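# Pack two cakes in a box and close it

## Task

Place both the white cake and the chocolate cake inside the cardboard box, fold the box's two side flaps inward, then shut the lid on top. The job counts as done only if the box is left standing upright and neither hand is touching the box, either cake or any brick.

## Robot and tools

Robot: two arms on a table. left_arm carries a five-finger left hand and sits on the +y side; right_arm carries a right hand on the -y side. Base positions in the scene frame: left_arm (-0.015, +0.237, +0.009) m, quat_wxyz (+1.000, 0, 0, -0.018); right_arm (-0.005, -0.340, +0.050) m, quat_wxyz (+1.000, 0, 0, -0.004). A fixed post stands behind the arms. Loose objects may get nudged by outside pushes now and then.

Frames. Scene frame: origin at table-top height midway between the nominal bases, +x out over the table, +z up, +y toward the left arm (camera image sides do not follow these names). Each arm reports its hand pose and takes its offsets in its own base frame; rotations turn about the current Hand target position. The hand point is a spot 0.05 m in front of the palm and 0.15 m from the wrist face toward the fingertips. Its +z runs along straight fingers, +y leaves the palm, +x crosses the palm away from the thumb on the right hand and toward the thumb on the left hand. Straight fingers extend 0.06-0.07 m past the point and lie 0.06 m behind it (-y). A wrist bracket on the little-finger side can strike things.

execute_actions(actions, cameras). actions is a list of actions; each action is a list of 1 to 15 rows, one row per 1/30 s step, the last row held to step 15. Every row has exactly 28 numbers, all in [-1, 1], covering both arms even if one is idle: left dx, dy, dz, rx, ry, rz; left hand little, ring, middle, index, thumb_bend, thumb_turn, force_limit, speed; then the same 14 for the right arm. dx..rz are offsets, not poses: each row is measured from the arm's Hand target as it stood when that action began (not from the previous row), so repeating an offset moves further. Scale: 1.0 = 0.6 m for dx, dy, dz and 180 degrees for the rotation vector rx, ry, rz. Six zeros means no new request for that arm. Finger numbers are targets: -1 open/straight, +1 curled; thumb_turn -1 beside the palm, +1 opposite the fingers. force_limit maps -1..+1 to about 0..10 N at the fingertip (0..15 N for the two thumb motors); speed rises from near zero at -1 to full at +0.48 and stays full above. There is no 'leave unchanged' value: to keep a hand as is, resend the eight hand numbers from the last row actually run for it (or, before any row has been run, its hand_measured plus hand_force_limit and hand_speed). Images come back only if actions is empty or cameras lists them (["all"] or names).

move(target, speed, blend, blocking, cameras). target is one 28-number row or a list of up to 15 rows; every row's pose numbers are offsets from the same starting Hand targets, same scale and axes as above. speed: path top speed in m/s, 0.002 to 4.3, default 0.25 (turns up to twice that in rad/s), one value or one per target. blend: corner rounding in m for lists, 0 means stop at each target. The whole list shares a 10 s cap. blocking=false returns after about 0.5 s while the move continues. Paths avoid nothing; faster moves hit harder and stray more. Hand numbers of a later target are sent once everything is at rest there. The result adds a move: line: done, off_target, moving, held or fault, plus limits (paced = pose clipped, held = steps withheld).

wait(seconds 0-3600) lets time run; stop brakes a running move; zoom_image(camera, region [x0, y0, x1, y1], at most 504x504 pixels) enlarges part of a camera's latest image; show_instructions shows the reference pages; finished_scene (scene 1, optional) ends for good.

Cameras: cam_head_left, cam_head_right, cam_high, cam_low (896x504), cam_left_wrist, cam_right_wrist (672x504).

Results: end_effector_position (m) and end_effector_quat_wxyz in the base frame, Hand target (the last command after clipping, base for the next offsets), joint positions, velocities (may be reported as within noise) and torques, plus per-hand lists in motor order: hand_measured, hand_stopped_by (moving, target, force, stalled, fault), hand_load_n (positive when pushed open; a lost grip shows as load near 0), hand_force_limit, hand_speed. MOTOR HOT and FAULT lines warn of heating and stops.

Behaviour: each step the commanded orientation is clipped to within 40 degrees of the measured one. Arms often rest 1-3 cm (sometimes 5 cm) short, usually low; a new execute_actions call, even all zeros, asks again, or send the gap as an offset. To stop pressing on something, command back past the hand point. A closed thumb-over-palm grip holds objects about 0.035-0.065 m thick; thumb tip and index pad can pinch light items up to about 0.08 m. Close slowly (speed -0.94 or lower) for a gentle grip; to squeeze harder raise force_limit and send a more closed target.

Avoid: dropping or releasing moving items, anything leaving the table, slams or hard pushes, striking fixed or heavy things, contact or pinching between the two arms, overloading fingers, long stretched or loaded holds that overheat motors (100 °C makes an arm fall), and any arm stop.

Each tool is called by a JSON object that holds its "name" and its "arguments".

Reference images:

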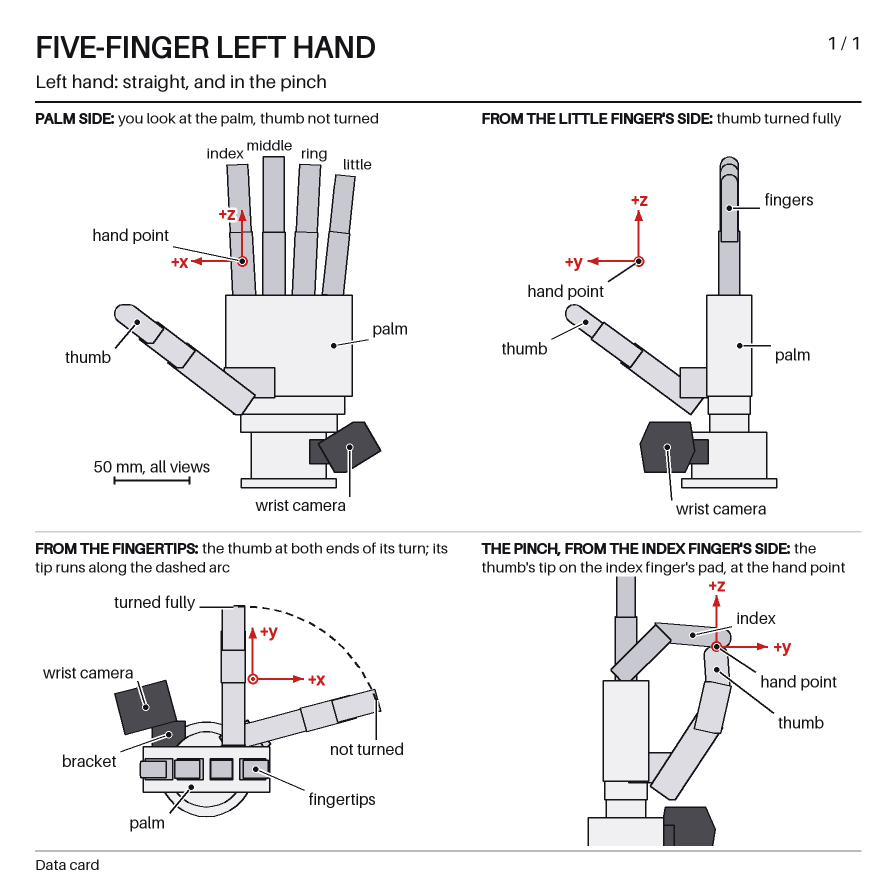

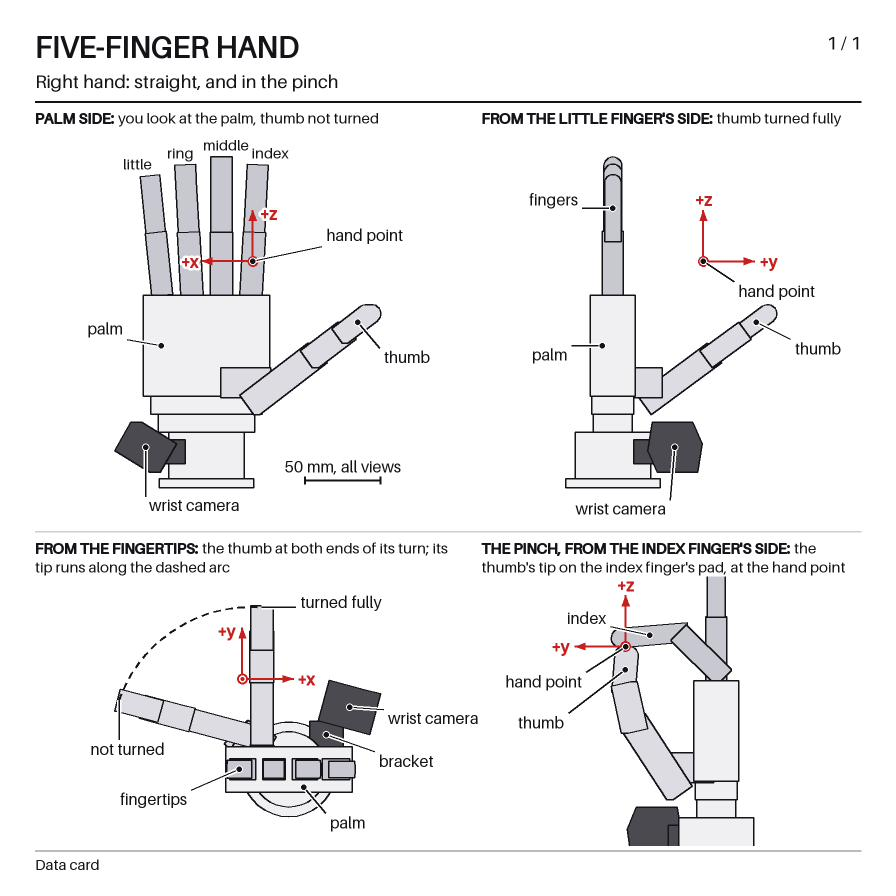

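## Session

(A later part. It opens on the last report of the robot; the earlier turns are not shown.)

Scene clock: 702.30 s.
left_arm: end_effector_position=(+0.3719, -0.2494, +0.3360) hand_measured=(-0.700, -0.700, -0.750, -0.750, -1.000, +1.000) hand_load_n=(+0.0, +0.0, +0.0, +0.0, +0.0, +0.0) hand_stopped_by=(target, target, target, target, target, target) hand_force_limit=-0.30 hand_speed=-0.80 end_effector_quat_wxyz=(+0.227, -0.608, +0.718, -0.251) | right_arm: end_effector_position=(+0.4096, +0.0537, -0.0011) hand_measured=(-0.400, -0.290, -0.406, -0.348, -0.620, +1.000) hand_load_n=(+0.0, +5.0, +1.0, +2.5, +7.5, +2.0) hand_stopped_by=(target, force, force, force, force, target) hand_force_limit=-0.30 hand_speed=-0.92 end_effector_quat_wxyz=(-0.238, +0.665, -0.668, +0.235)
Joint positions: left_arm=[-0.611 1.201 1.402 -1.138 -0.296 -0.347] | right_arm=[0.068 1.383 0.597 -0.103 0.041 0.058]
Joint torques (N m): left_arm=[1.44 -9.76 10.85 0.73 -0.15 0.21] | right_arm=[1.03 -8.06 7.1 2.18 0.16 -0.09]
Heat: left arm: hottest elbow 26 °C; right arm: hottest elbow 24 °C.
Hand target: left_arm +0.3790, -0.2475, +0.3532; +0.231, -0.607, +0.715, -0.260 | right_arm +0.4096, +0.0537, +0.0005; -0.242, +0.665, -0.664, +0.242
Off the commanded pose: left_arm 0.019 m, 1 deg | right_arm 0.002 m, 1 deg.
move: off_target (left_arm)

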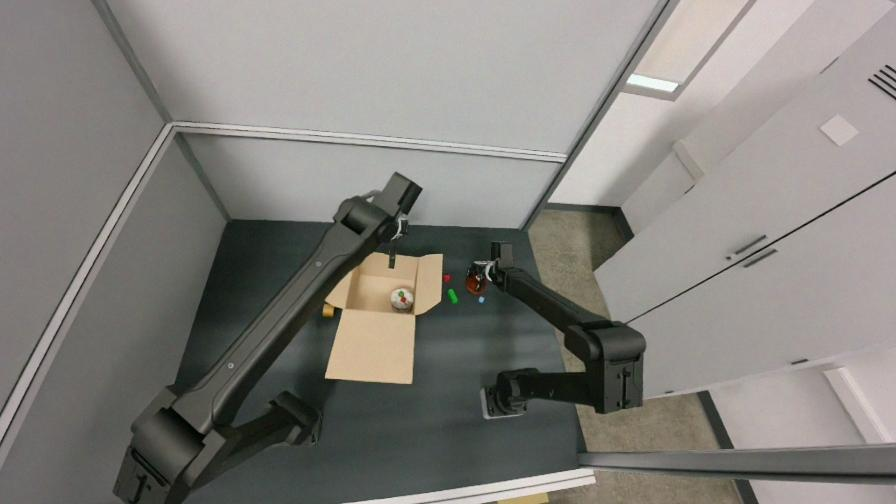

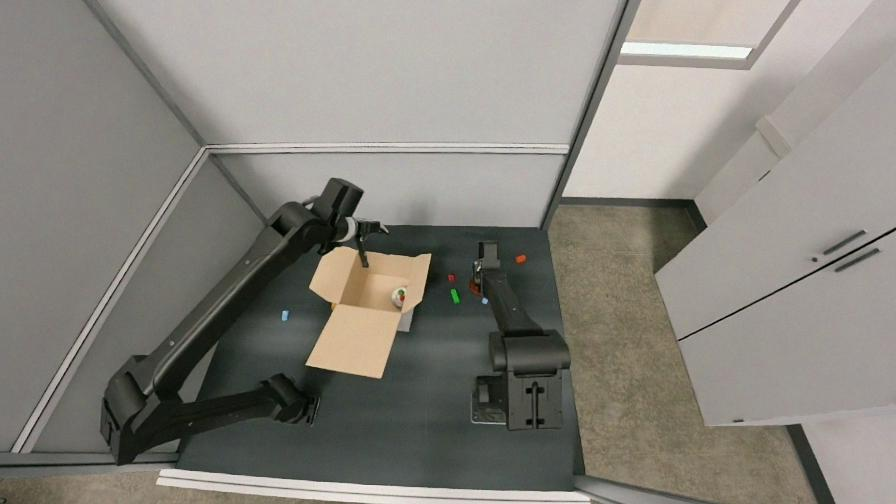

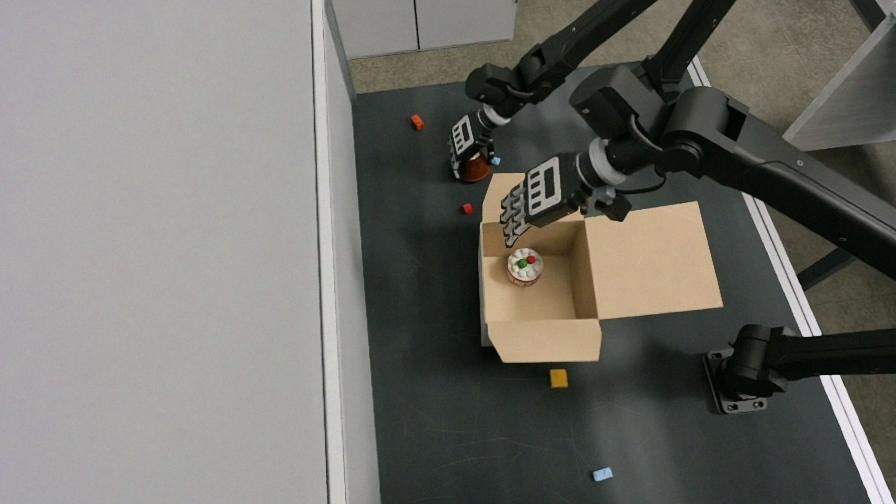

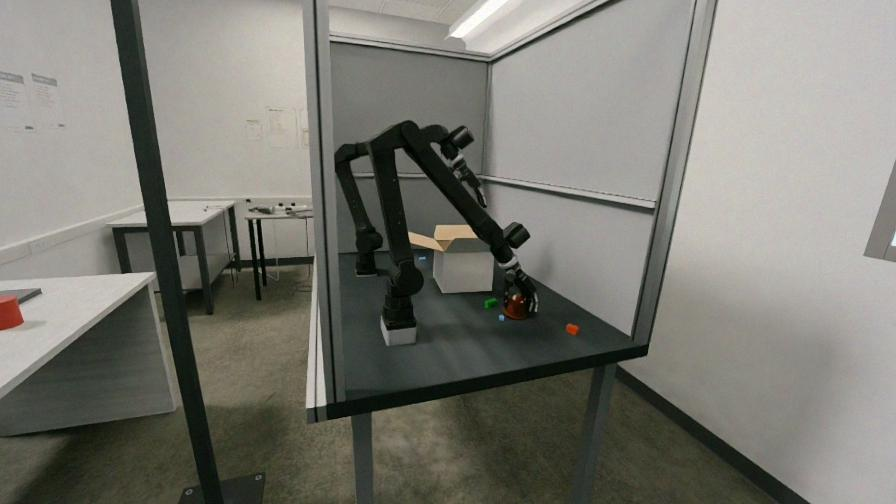

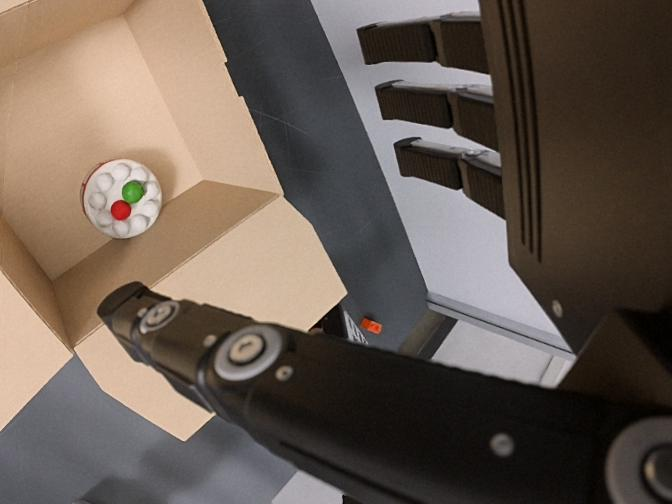

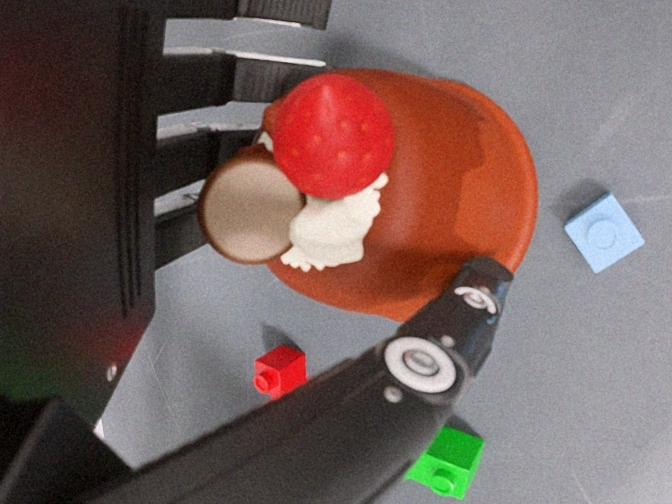

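{"name": "move", "arguments": {"target": [[-0.082,0.6625,0.078,0,0,0,-0.7,-0.7,-0.75,-0.75,-1,1,-0.3,-0.8,0,0,0.1,0,0,0,-0.4,-0.1,0.2,0.15,-0.25,1,-0.3,-0.92]], "speed": 0.15, "cameras": ["all"]}}

{"name": "zoom_image", "arguments": {"camera": "cam_low", "region": [460, 230, 580, 340]}}

Scene clock: 727.07 s.
left_arm: end_effector_position=(+0.3268, +0.1447, +0.3852) hand_measured=(-0.700, -0.700, -0.750, -0.750, -1.000, +1.000) hand_load_n=(+0.0, +0.0, +0.0, +0.0, +0.0, +0.0) hand_stopped_by=(target, target, target, target, target, target) hand_force_limit=-0.30 hand_speed=-0.80 end_effector_quat_wxyz=(+0.219, -0.614, +0.712, -0.260) | right_arm: end_effector_position=(+0.3910, +0.0523, +0.0374) hand_measured=(-0.400, -0.290, -0.406, -0.348, -0.620, +1.000) hand_load_n=(+0.0, +5.0, +1.0, +2.5, +7.5, +2.0) hand_stopped_by=(target, force, force, force, force, target) hand_force_limit=-0.30 hand_speed=-0.92 end_effector_quat_wxyz=(-0.227, +0.668, -0.672, +0.226)
Joint positions: left_arm=[0.639 1.131 1.491 -1.405 0.477 0.657] | right_arm=[0.068 1.252 0.625 -0.294 0.041 0.058]
Joint torques (N m): left_arm=[0.38 -7.12 10.45 0.66 0.38 0.2] | right_arm=[0.79 -7.77 12.27 0.96 0.16 -0.1]
Heat: left arm: hottest elbow 27 °C; right arm: hottest elbow 24 °C.
Hand target: left_arm +0.3299, +0.1501, +0.4000; +0.231, -0.607, +0.714, -0.260 | right_arm +0.4097, +0.0536, +0.0605; -0.242, +0.665, -0.664, +0.242
Off the commanded pose: left_arm 0.016 m, 2 deg | right_arm 0.030 m, 3 deg.
move: off_target (left_arm, right_arm)

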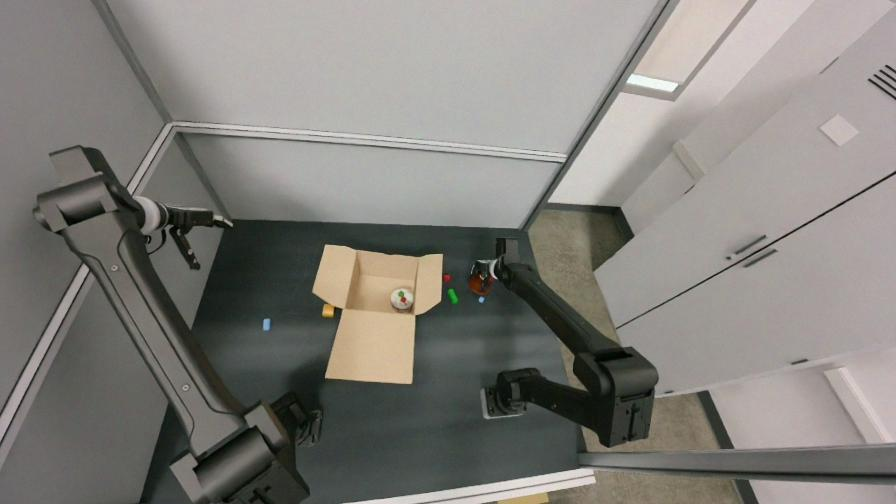

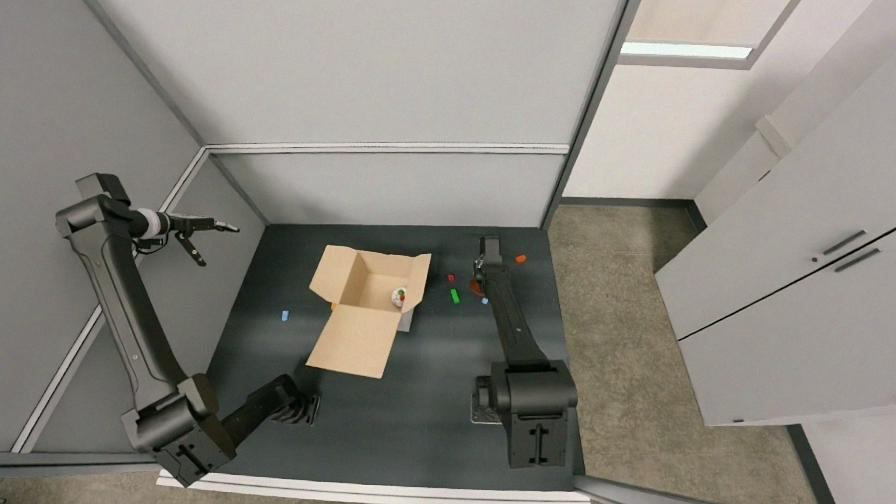

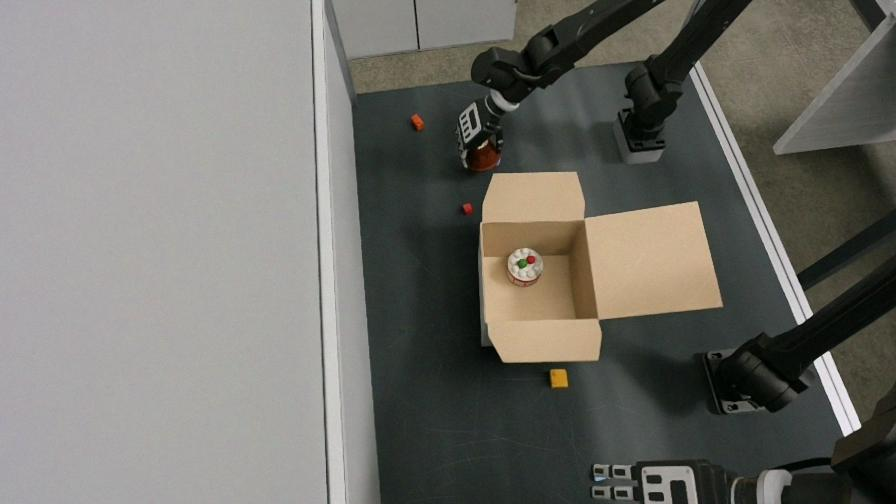

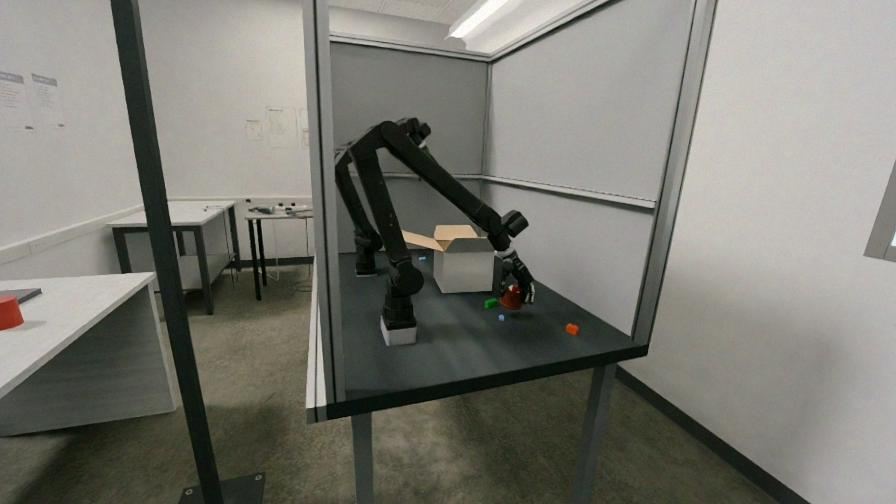

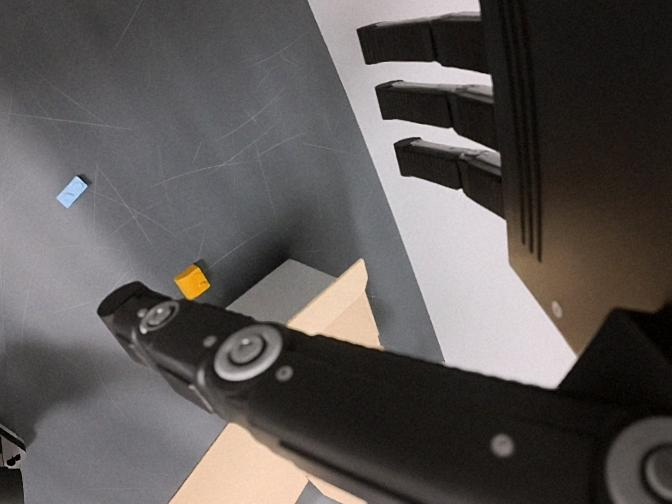

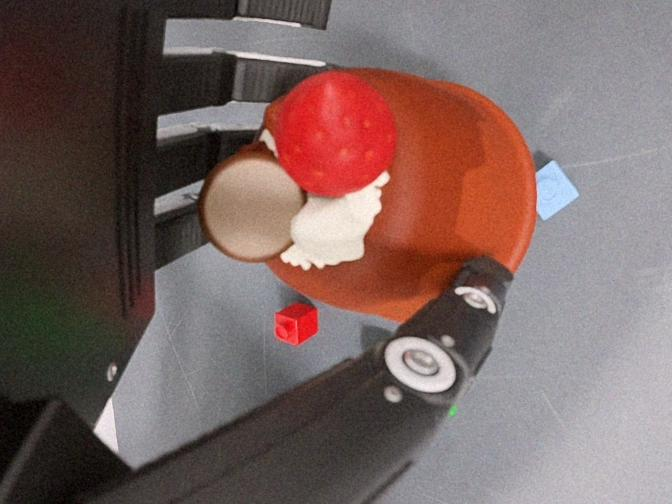

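Scaled by 4.200.

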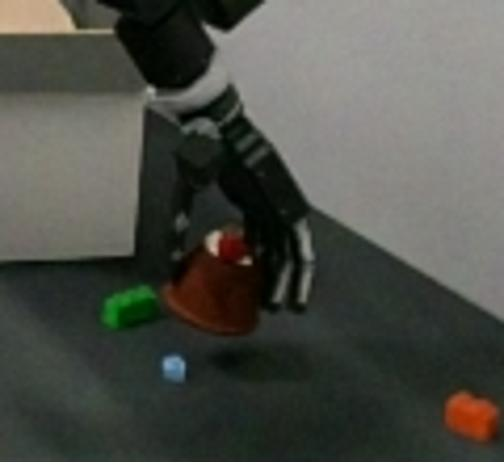

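{"name": "zoom_image", "arguments": {"camera": "cam_high", "region": [430, 80, 550, 200]}}

{"name": "zoom_image", "arguments": {"camera": "cam_head_left", "region": [440, 240, 540, 320]}}

{"name": "zoom_image", "arguments": {"camera": "cam_low", "region": [480, 260, 560, 330]}}

Scaled by 4.200.

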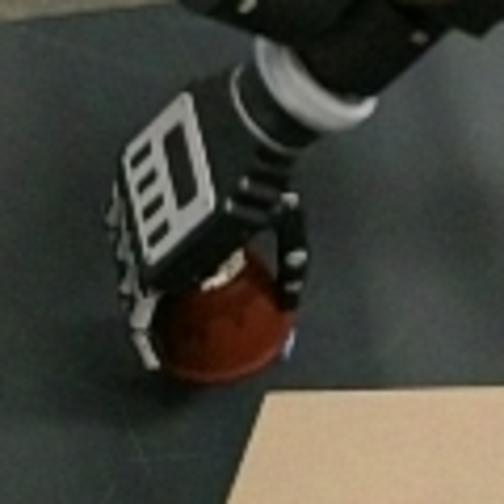

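Scaled by 5.040.

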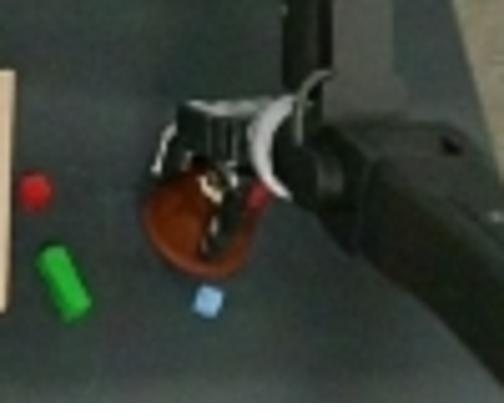

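Scaled by 6.300.

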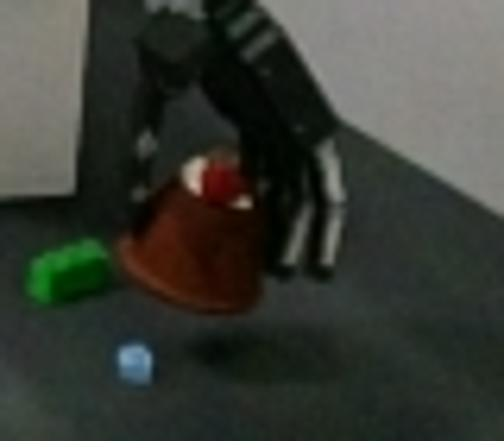

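{"name": "move", "arguments": {"target": [[0,0,0,0,0,0,-0.7,-0.7,-0.75,-0.75,-1,1,-0.3,-0.8,0.03,0,0.0,0,-0.095,0,-0.4,-0.1,0.2,0.15,-0.25,1,-0.3,-0.92]], "speed": 0.1, "cameras": ["cam_high","cam_low","cam_right_wrist","cam_head_left"]}}

{"name": "zoom_image", "arguments": {"camera": "cam_low", "region": [480, 260, 560, 330]}}

Scene clock: 759.63 s.
left_arm: end_effector_position=(+0.3268, +0.1448, +0.3852) hand_measured=(-0.700, -0.700, -0.750, -0.750, -1.000, +1.000) hand_load_n=(+0.0, +0.0, +0.0, +0.0, +0.0, +0.0) hand_stopped_by=(target, target, target, target, target, target) hand_force_limit=-0.30 hand_speed=-0.80 end_effector_quat_wxyz=(+0.219, -0.613, +0.713, -0.260) | right_arm: end_effector_position=(+0.4227, +0.0518, +0.0516) hand_measured=(-0.400, -0.290, -0.406, -0.348, -0.620, +1.000) hand_load_n=(+0.0, +4.5, +1.0, +2.5, +7.0, +2.0) hand_stopped_by=(target, force, force, force, force, target) hand_force_limit=-0.30 hand_speed=-0.92 end_effector_quat_wxyz=(-0.328, +0.623, -0.632, +0.325)
Joint positions: left_arm=[0.639 1.131 1.491 -1.405 0.477 0.658] | right_arm=[0.071 1.213 0.484 0.117 0.061 0.054]
Joint torques (N m): left_arm=[0.5 -7 10.51 0.69 0.36 0.18] | right_arm=[1.38 -6.71 8.49 2.96 0.17 -0.16]
Heat: left arm: hottest elbow 28 °C; right arm: hottest elbow 26 °C.
Hand target: left_arm +0.3299, +0.1501, +0.4000; +0.232, -0.607, +0.715, -0.260 | right_arm +0.4277, +0.0537, +0.0605; -0.338, +0.622, -0.621, +0.338
Off the commanded pose: left_arm 0.016 m, 2 deg | right_arm 0.010 m, 2 deg.
move: done
Images, in order (width x height): cam_head_left 896x504, cam_high 896x504, cam_low 896x504, cam_right_wrist 672x504.

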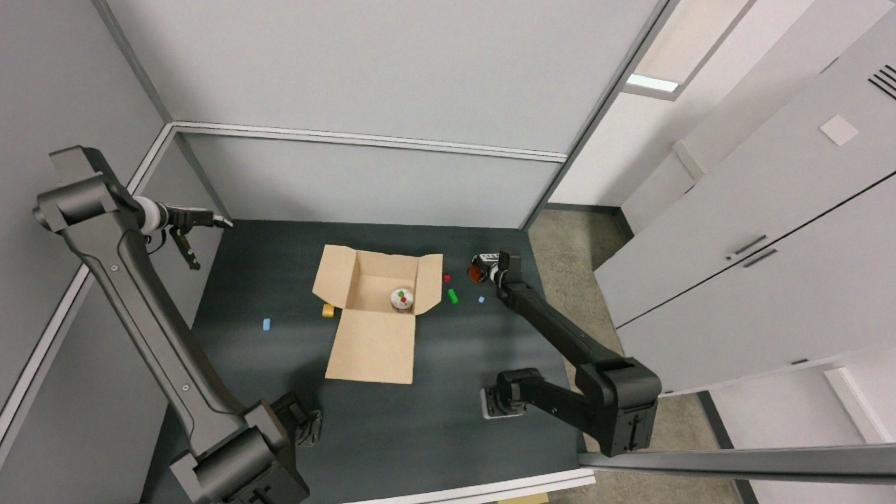

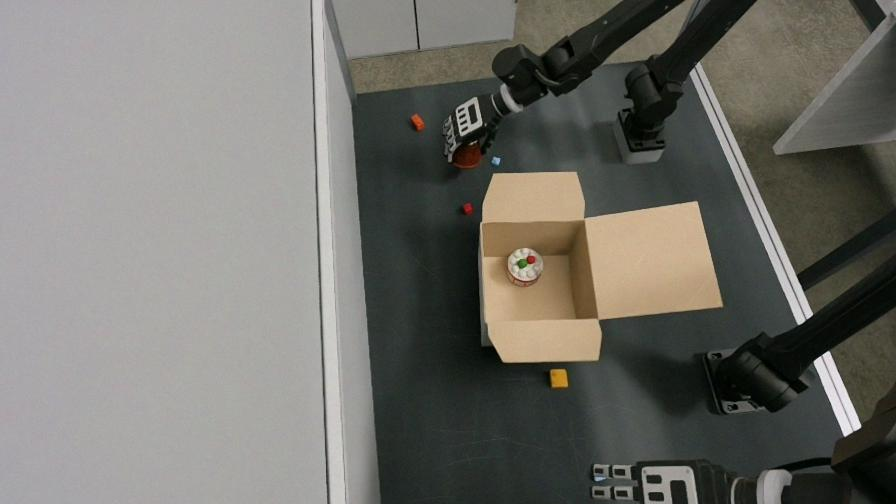

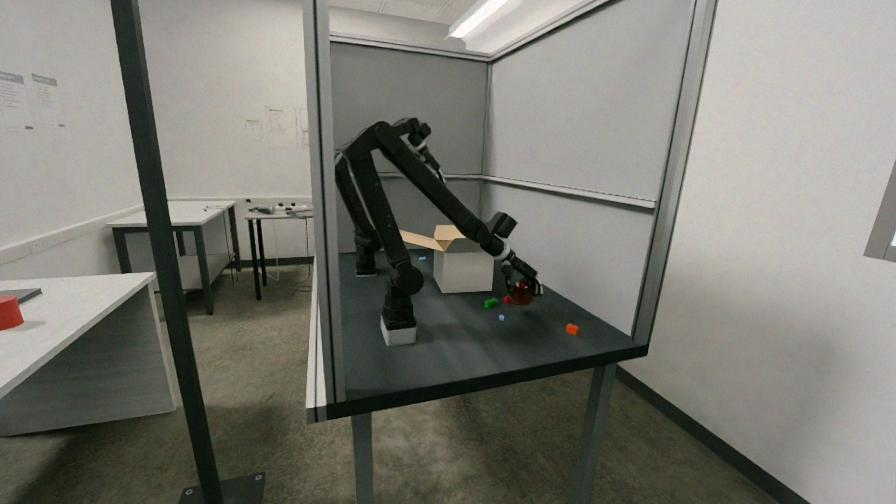

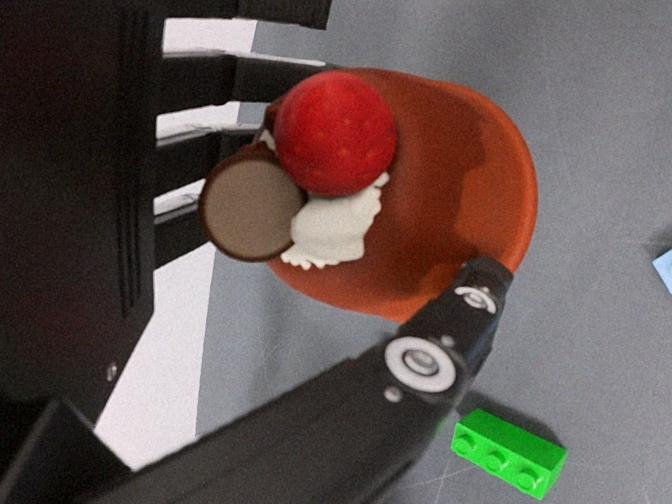

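Scaled by 6.300.

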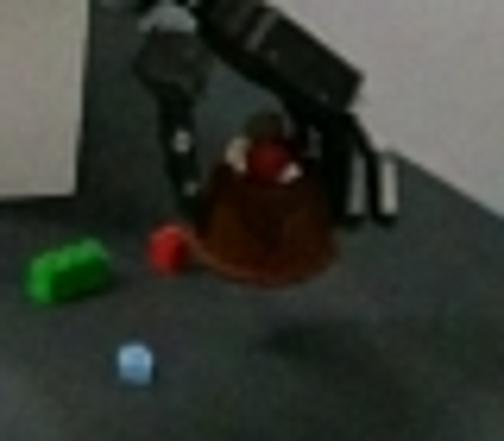

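{"name": "move", "arguments": {"target": [[0,0,0,0,0,0,-0.7,-0.7,-0.75,-0.75,-1,1,-0.3,-0.8,0.0,0,-0.085,0,-0.02,0,-0.4,-0.1,0.2,0.15,-0.25,1,-0.3,-0.92]], "speed": 0.06, "cameras": ["cam_low","cam_right_wrist"]}}

{"name": "zoom_image", "arguments": {"camera": "cam_low", "region": [480, 260, 560, 330]}}

Scene clock: 768.90 s.
left_arm: end_effector_position=(+0.3268, +0.1448, +0.3852) hand_measured=(-0.700, -0.700, -0.750, -0.750, -1.000, +1.000) hand_load_n=(+0.0, +0.0, -0.5, +0.0, +0.0, +0.0) hand_stopped_by=(target, target, target, target, target, target) hand_force_limit=-0.30 hand_speed=-0.80 end_effector_quat_wxyz=(+0.219, -0.613, +0.713, -0.260) | right_arm: end_effector_position=(+0.4246, +0.0518, +0.0090) hand_measured=(-0.400, -0.290, -0.406, -0.348, -0.620, +1.000) hand_load_n=(+0.0, +4.5, +0.5, +2.5, +7.5, +2.0) hand_stopped_by=(target, force, force, force, force, target) hand_force_limit=-0.30 hand_speed=-0.92 end_effector_quat_wxyz=(-0.354, +0.608, -0.618, +0.351)
Joint positions: left_arm=[0.639 1.131 1.491 -1.405 0.477 0.658] | right_arm=[0.073 1.373 0.383 0.462 0.066 0.051]
Joint torques (N m): left_arm=[0.21 -6.3 10.28 0.85 0.36 0.17] | right_arm=[1.49 -5.71 6.79 3.14 0.17 -0.16]
Heat: left arm: hottest elbow 28 °C; right arm: hottest elbow 26 °C.
Hand target: left_arm +0.3299, +0.1501, +0.4000; +0.232, -0.607, +0.715, -0.260 | right_arm +0.4276, +0.0536, +0.0095; -0.357, +0.611, -0.610, +0.357
Off the commanded pose: left_arm 0.016 m, 2 deg | right_arm 0.004 m, 1 deg.
move: done

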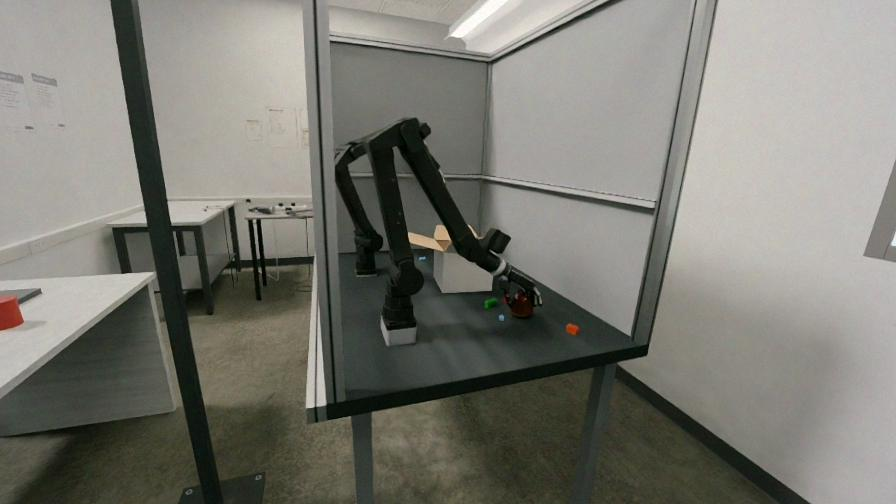

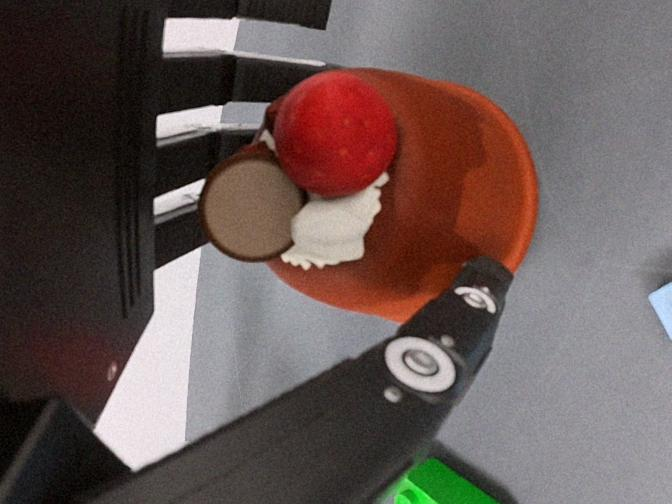

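Scaled by 6.300.

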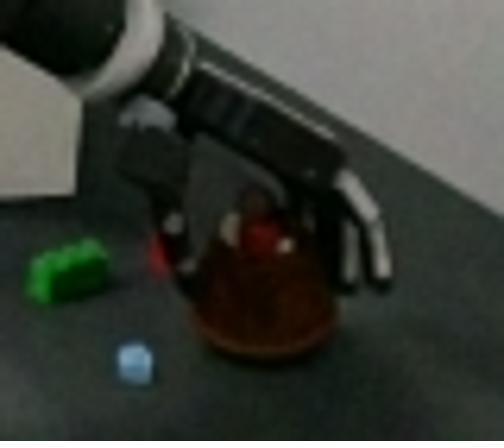

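{"name": "move", "arguments": {"target": [[0,0,0,0,0,0,-0.7,-0.7,-0.75,-0.75,-1,1,-0.3,-0.8,0.0,0,-0.018,0,0,0,-0.4,-0.1,0.2,0.15,-0.25,1,-0.3,-0.92]], "speed": 0.04, "cameras": ["cam_low","cam_right_wrist"]}}

{"name": "zoom_image", "arguments": {"camera": "cam_low", "region": [480, 260, 560, 330]}}

Scene clock: 772.93 s.
left_arm: end_effector_position=(+0.3268, +0.1448, +0.3852) hand_measured=(-0.700, -0.700, -0.750, -0.750, -1.000, +1.000) hand_load_n=(+0.0, +0.0, +0.0, +0.0, +0.0, +0.0) hand_stopped_by=(target, target, target, target, target, target) hand_force_limit=-0.30 hand_speed=-0.80 end_effector_quat_wxyz=(+0.219, -0.613, +0.713, -0.260) | right_arm: end_effector_position=(+0.4263, +0.0523, +0.0006) hand_measured=(-0.400, -0.290, -0.406, -0.348, -0.620, +1.000) hand_load_n=(+0.0, +5.0, +0.5, +1.5, +7.0, +2.5) hand_stopped_by=(target, force, force, force, force, target) hand_force_limit=-0.30 hand_speed=-0.92 end_effector_quat_wxyz=(-0.356, +0.607, -0.617, +0.352)
Joint positions: left_arm=[0.639 1.131 1.491 -1.405 0.477 0.658] | right_arm=[0.074 1.415 0.377 0.516 0.066 0.051]
Joint torques (N m): left_arm=[0.67 -6.42 10.44 0.66 0.32 0.2] | right_arm=[1.38 -5.19 6.3 3.12 0.17 -0.15]
Heat: left arm: hottest elbow 28 °C; right arm: hottest elbow 26 °C.
Hand target: left_arm +0.3299, +0.1501, +0.4000; +0.232, -0.607, +0.715, -0.260 | right_arm +0.4276, +0.0537, -0.0014; -0.357, +0.611, -0.610, +0.357
Off the commanded pose: left_arm 0.016 m, 2 deg | right_arm 0.003 m, 1 deg.
move: done

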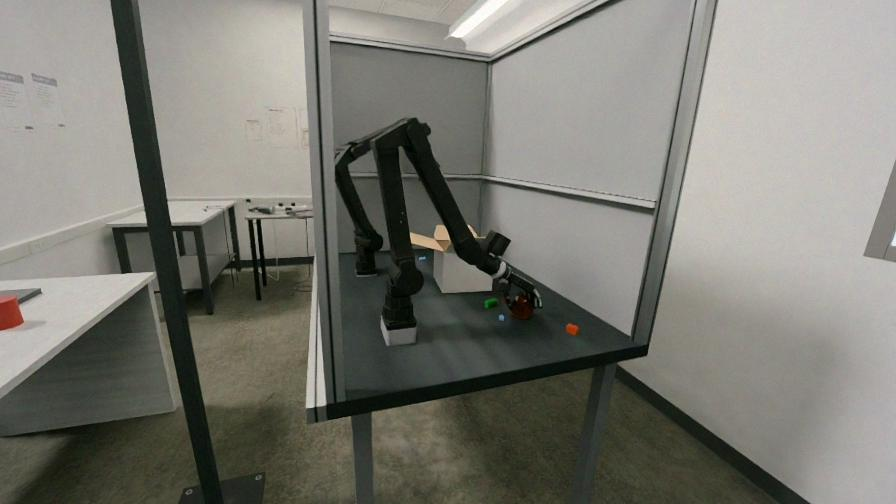

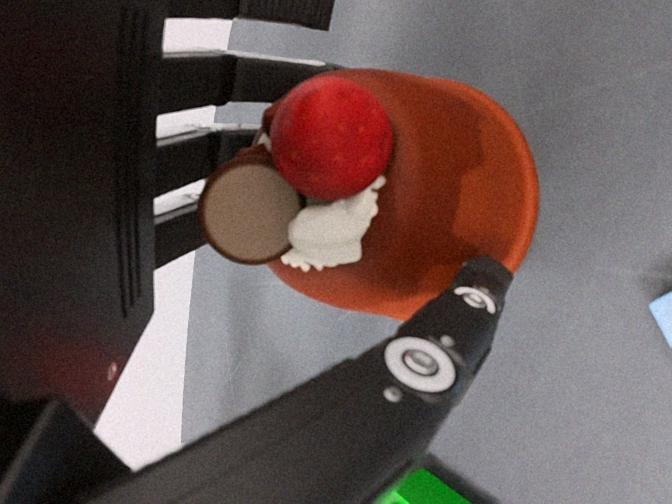

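Scaled by 6.300.

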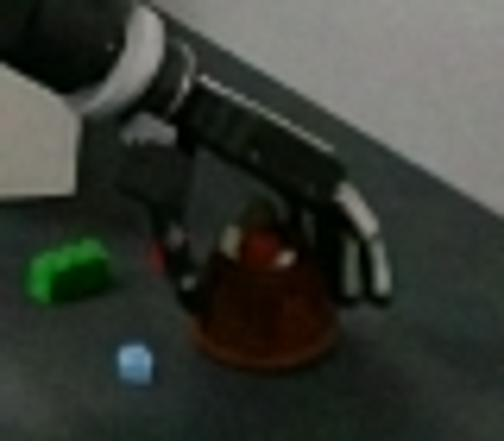

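{"name": "move", "arguments": {"target": [[0,0,0,0,0,0,-0.7,-0.7,-0.75,-0.75,-1,1,-0.3,-0.8,0.0,0,-0.004,0,0,0,-0.6,-0.6,-0.6,-0.6,-0.85,1,-0.3,-0.95]], "speed": 0.04, "cameras": ["cam_low","cam_right_wrist"]}}

{"name": "zoom_image", "arguments": {"camera": "cam_low", "region": [480, 260, 560, 330]}}

Scene clock: 780.90 s.
left_arm: end_effector_position=(+0.3268, +0.1448, +0.3852) hand_measured=(-0.700, -0.700, -0.750, -0.750, -1.000, +1.000) hand_load_n=(+0.0, +0.0, +0.0, +0.0, +0.0, +0.0) hand_stopped_by=(target, target, target, target, target, target) hand_force_limit=-0.30 hand_speed=-0.80 end_effector_quat_wxyz=(+0.219, -0.613, +0.713, -0.260) | right_arm: end_effector_position=(+0.4283, +0.0523, +0.0001) hand_measured=(-0.600, -0.600, -0.600, -0.600, -0.850, +1.000) hand_load_n=(+0.0, -0.5, -0.5, +0.0, +0.0, +0.0) hand_stopped_by=(target, target, target, target, target, target) hand_force_limit=-0.30 hand_speed=-0.95 end_effector_quat_wxyz=(-0.359, +0.606, -0.615, +0.354)
Joint positions: left_arm=[0.639 1.131 1.491 -1.405 0.477 0.658] | right_arm=[0.074 1.425 0.377 0.533 0.066 0.051]
Joint torques (N m): left_arm=[0.67 -7.18 10.48 0.77 0.35 0.17] | right_arm=[1.03 -5.48 6.08 2.86 0.12 -0.17]
Heat: left arm: hottest elbow 28 °C; right arm: hottest elbow 26 °C.
Hand target: left_arm +0.3299, +0.1501, +0.4000; +0.232, -0.607, +0.715, -0.260 | right_arm +0.4276, +0.0537, -0.0038; -0.357, +0.611, -0.610, +0.357
Off the commanded pose: left_arm 0.016 m, 2 deg | right_arm 0.004 m, 1 deg.
move: done

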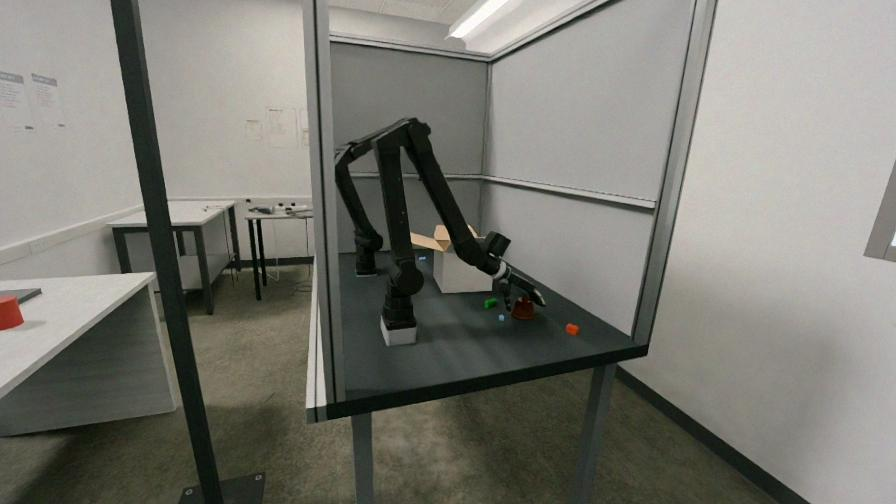

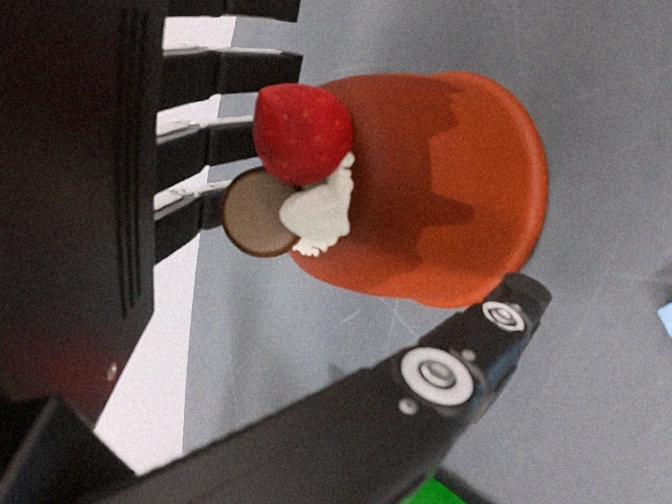

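Scaled by 6.300.

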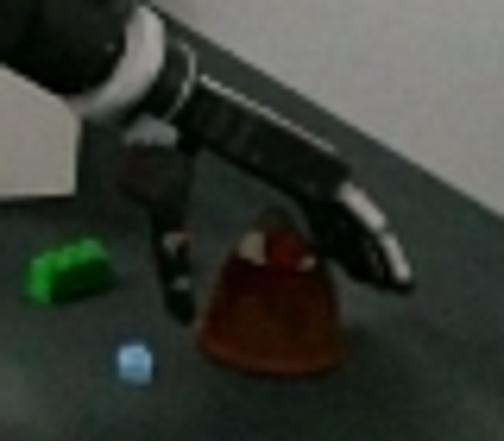

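{"name": "move", "arguments": {"target": [[0,0,0,0,0,0,-0.7,-0.7,-0.75,-0.75,-1,1,-0.3,-0.8,0.0,0,0.0,0,0,0,-0.9,-0.9,-0.9,-0.9,-1,1,-0.3,-0.7],[0,0,0,0,0,0,-0.7,-0.7,-0.75,-0.75,-1,1,-0.3,-0.8,0.02,0,0.13,0,0,0,-0.9,-0.9,-0.9,-0.9,-1,1,-0.3,-0.7],[0,0,0,0,0,0,-0.7,-0.7,-0.75,-0.75,-1,1,-0.3,-0.8,0.0,-0.02,0.17,0,0.08,0,-0.9,-0.9,-0.9,-0.9,-1,1,-0.3,-0.7]], "speed": 0.1, "cameras": ["all"]}}

Scene clock: 796.50 s.
left_arm: end_effector_position=(+0.3268, +0.1448, +0.3852) hand_measured=(-0.700, -0.700, -0.750, -0.750, -1.000, +1.000) hand_load_n=(+0.0, +0.0, +0.0, +0.0, +0.0, +0.0) hand_stopped_by=(target, target, target, target, target, target) hand_force_limit=-0.30 hand_speed=-0.80 end_effector_quat_wxyz=(+0.219, -0.613, +0.713, -0.260) | right_arm: end_effector_position=(+0.4139, +0.0442, +0.0796) hand_measured=(-0.900, -0.900, -0.900, -0.900, -1.000, +1.000) hand_load_n=(+0.0, +0.0, +0.0, +0.0, +0.0, +0.0) hand_stopped_by=(target, target, target, target, target, target) hand_force_limit=-0.30 hand_speed=-0.70 end_effector_quat_wxyz=(-0.270, +0.652, -0.656, +0.267)
Joint positions: left_arm=[0.639 1.131 1.491 -1.405 0.477 0.658] | right_arm=[0.041 1.177 0.646 -0.262 0.027 0.036]
Joint torques (N m): left_arm=[0.91 -6.77 10.37 0.51 0.34 0.21] | right_arm=[0.26 -6.71 12.63 1.03 -0.11 -0.17]
Heat: left arm: hottest elbow 28 °C; right arm: hottest elbow 25 °C.
Hand target: left_arm +0.3299, +0.1501, +0.4000; +0.232, -0.607, +0.715, -0.260 | right_arm +0.4275, +0.0418, +0.0981; -0.278, +0.651, -0.650, +0.278
Off the commanded pose: left_arm 0.016 m, 2 deg | right_arm 0.023 m, 2 deg.
move: off_target (right_arm)

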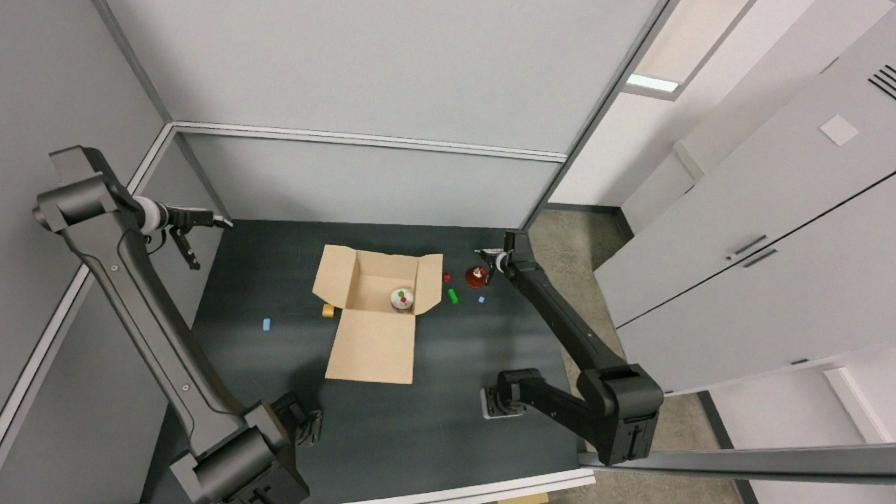

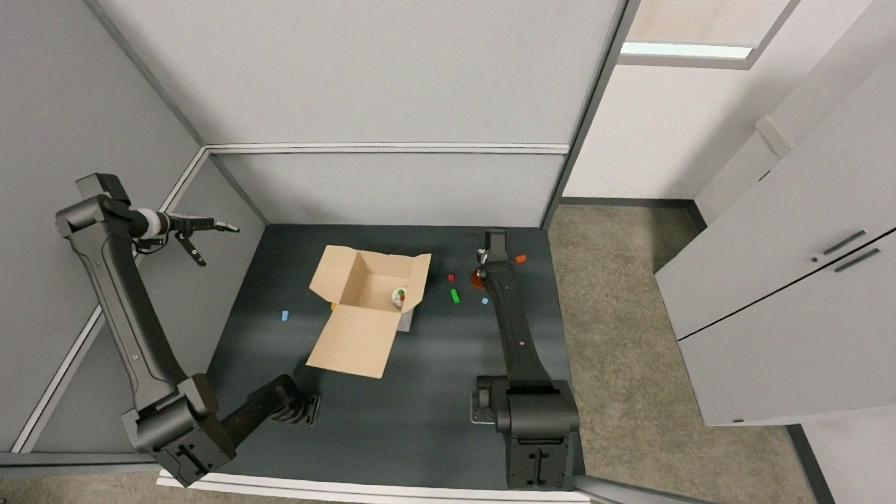

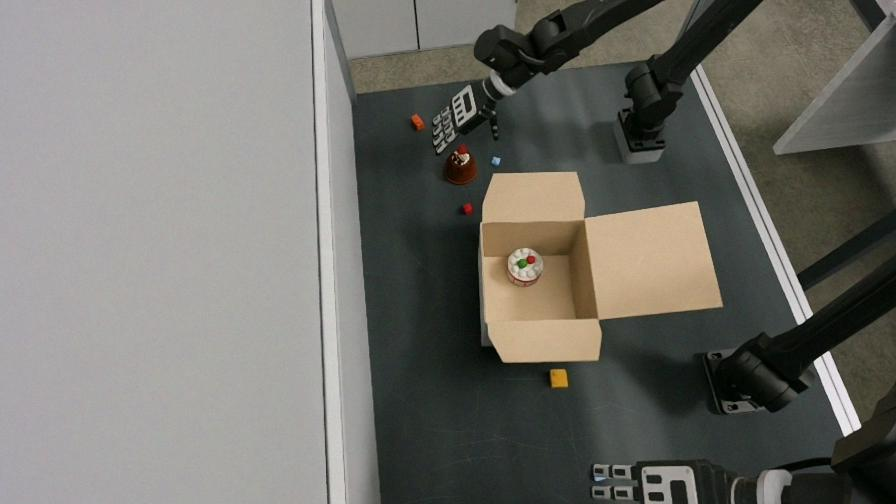

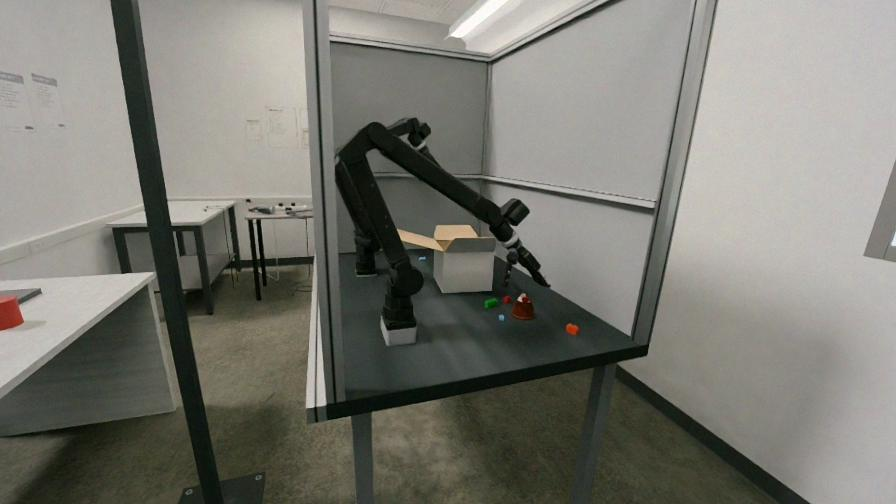

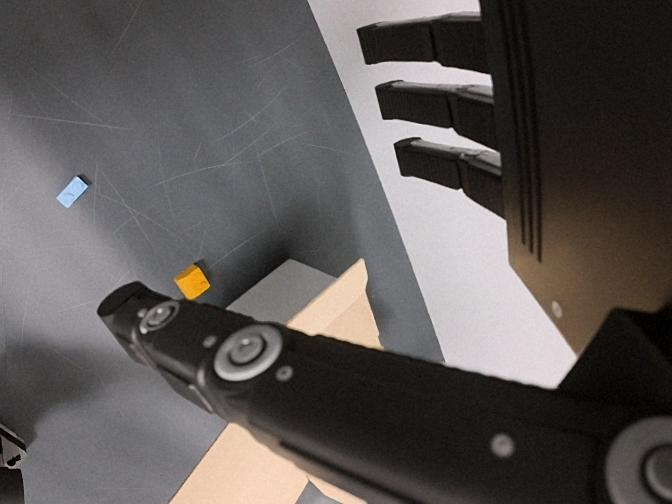

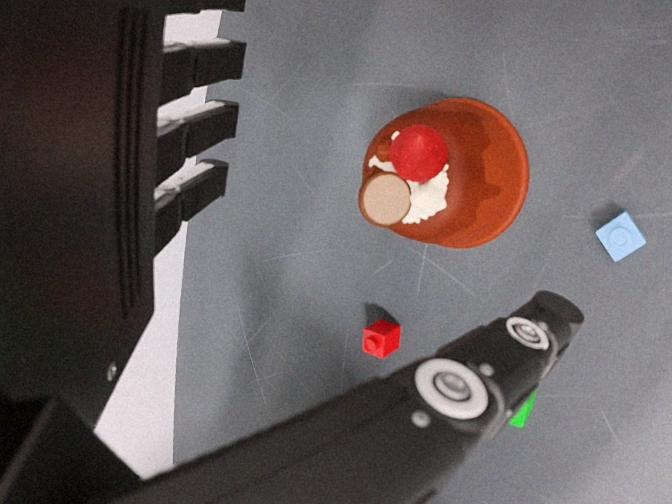

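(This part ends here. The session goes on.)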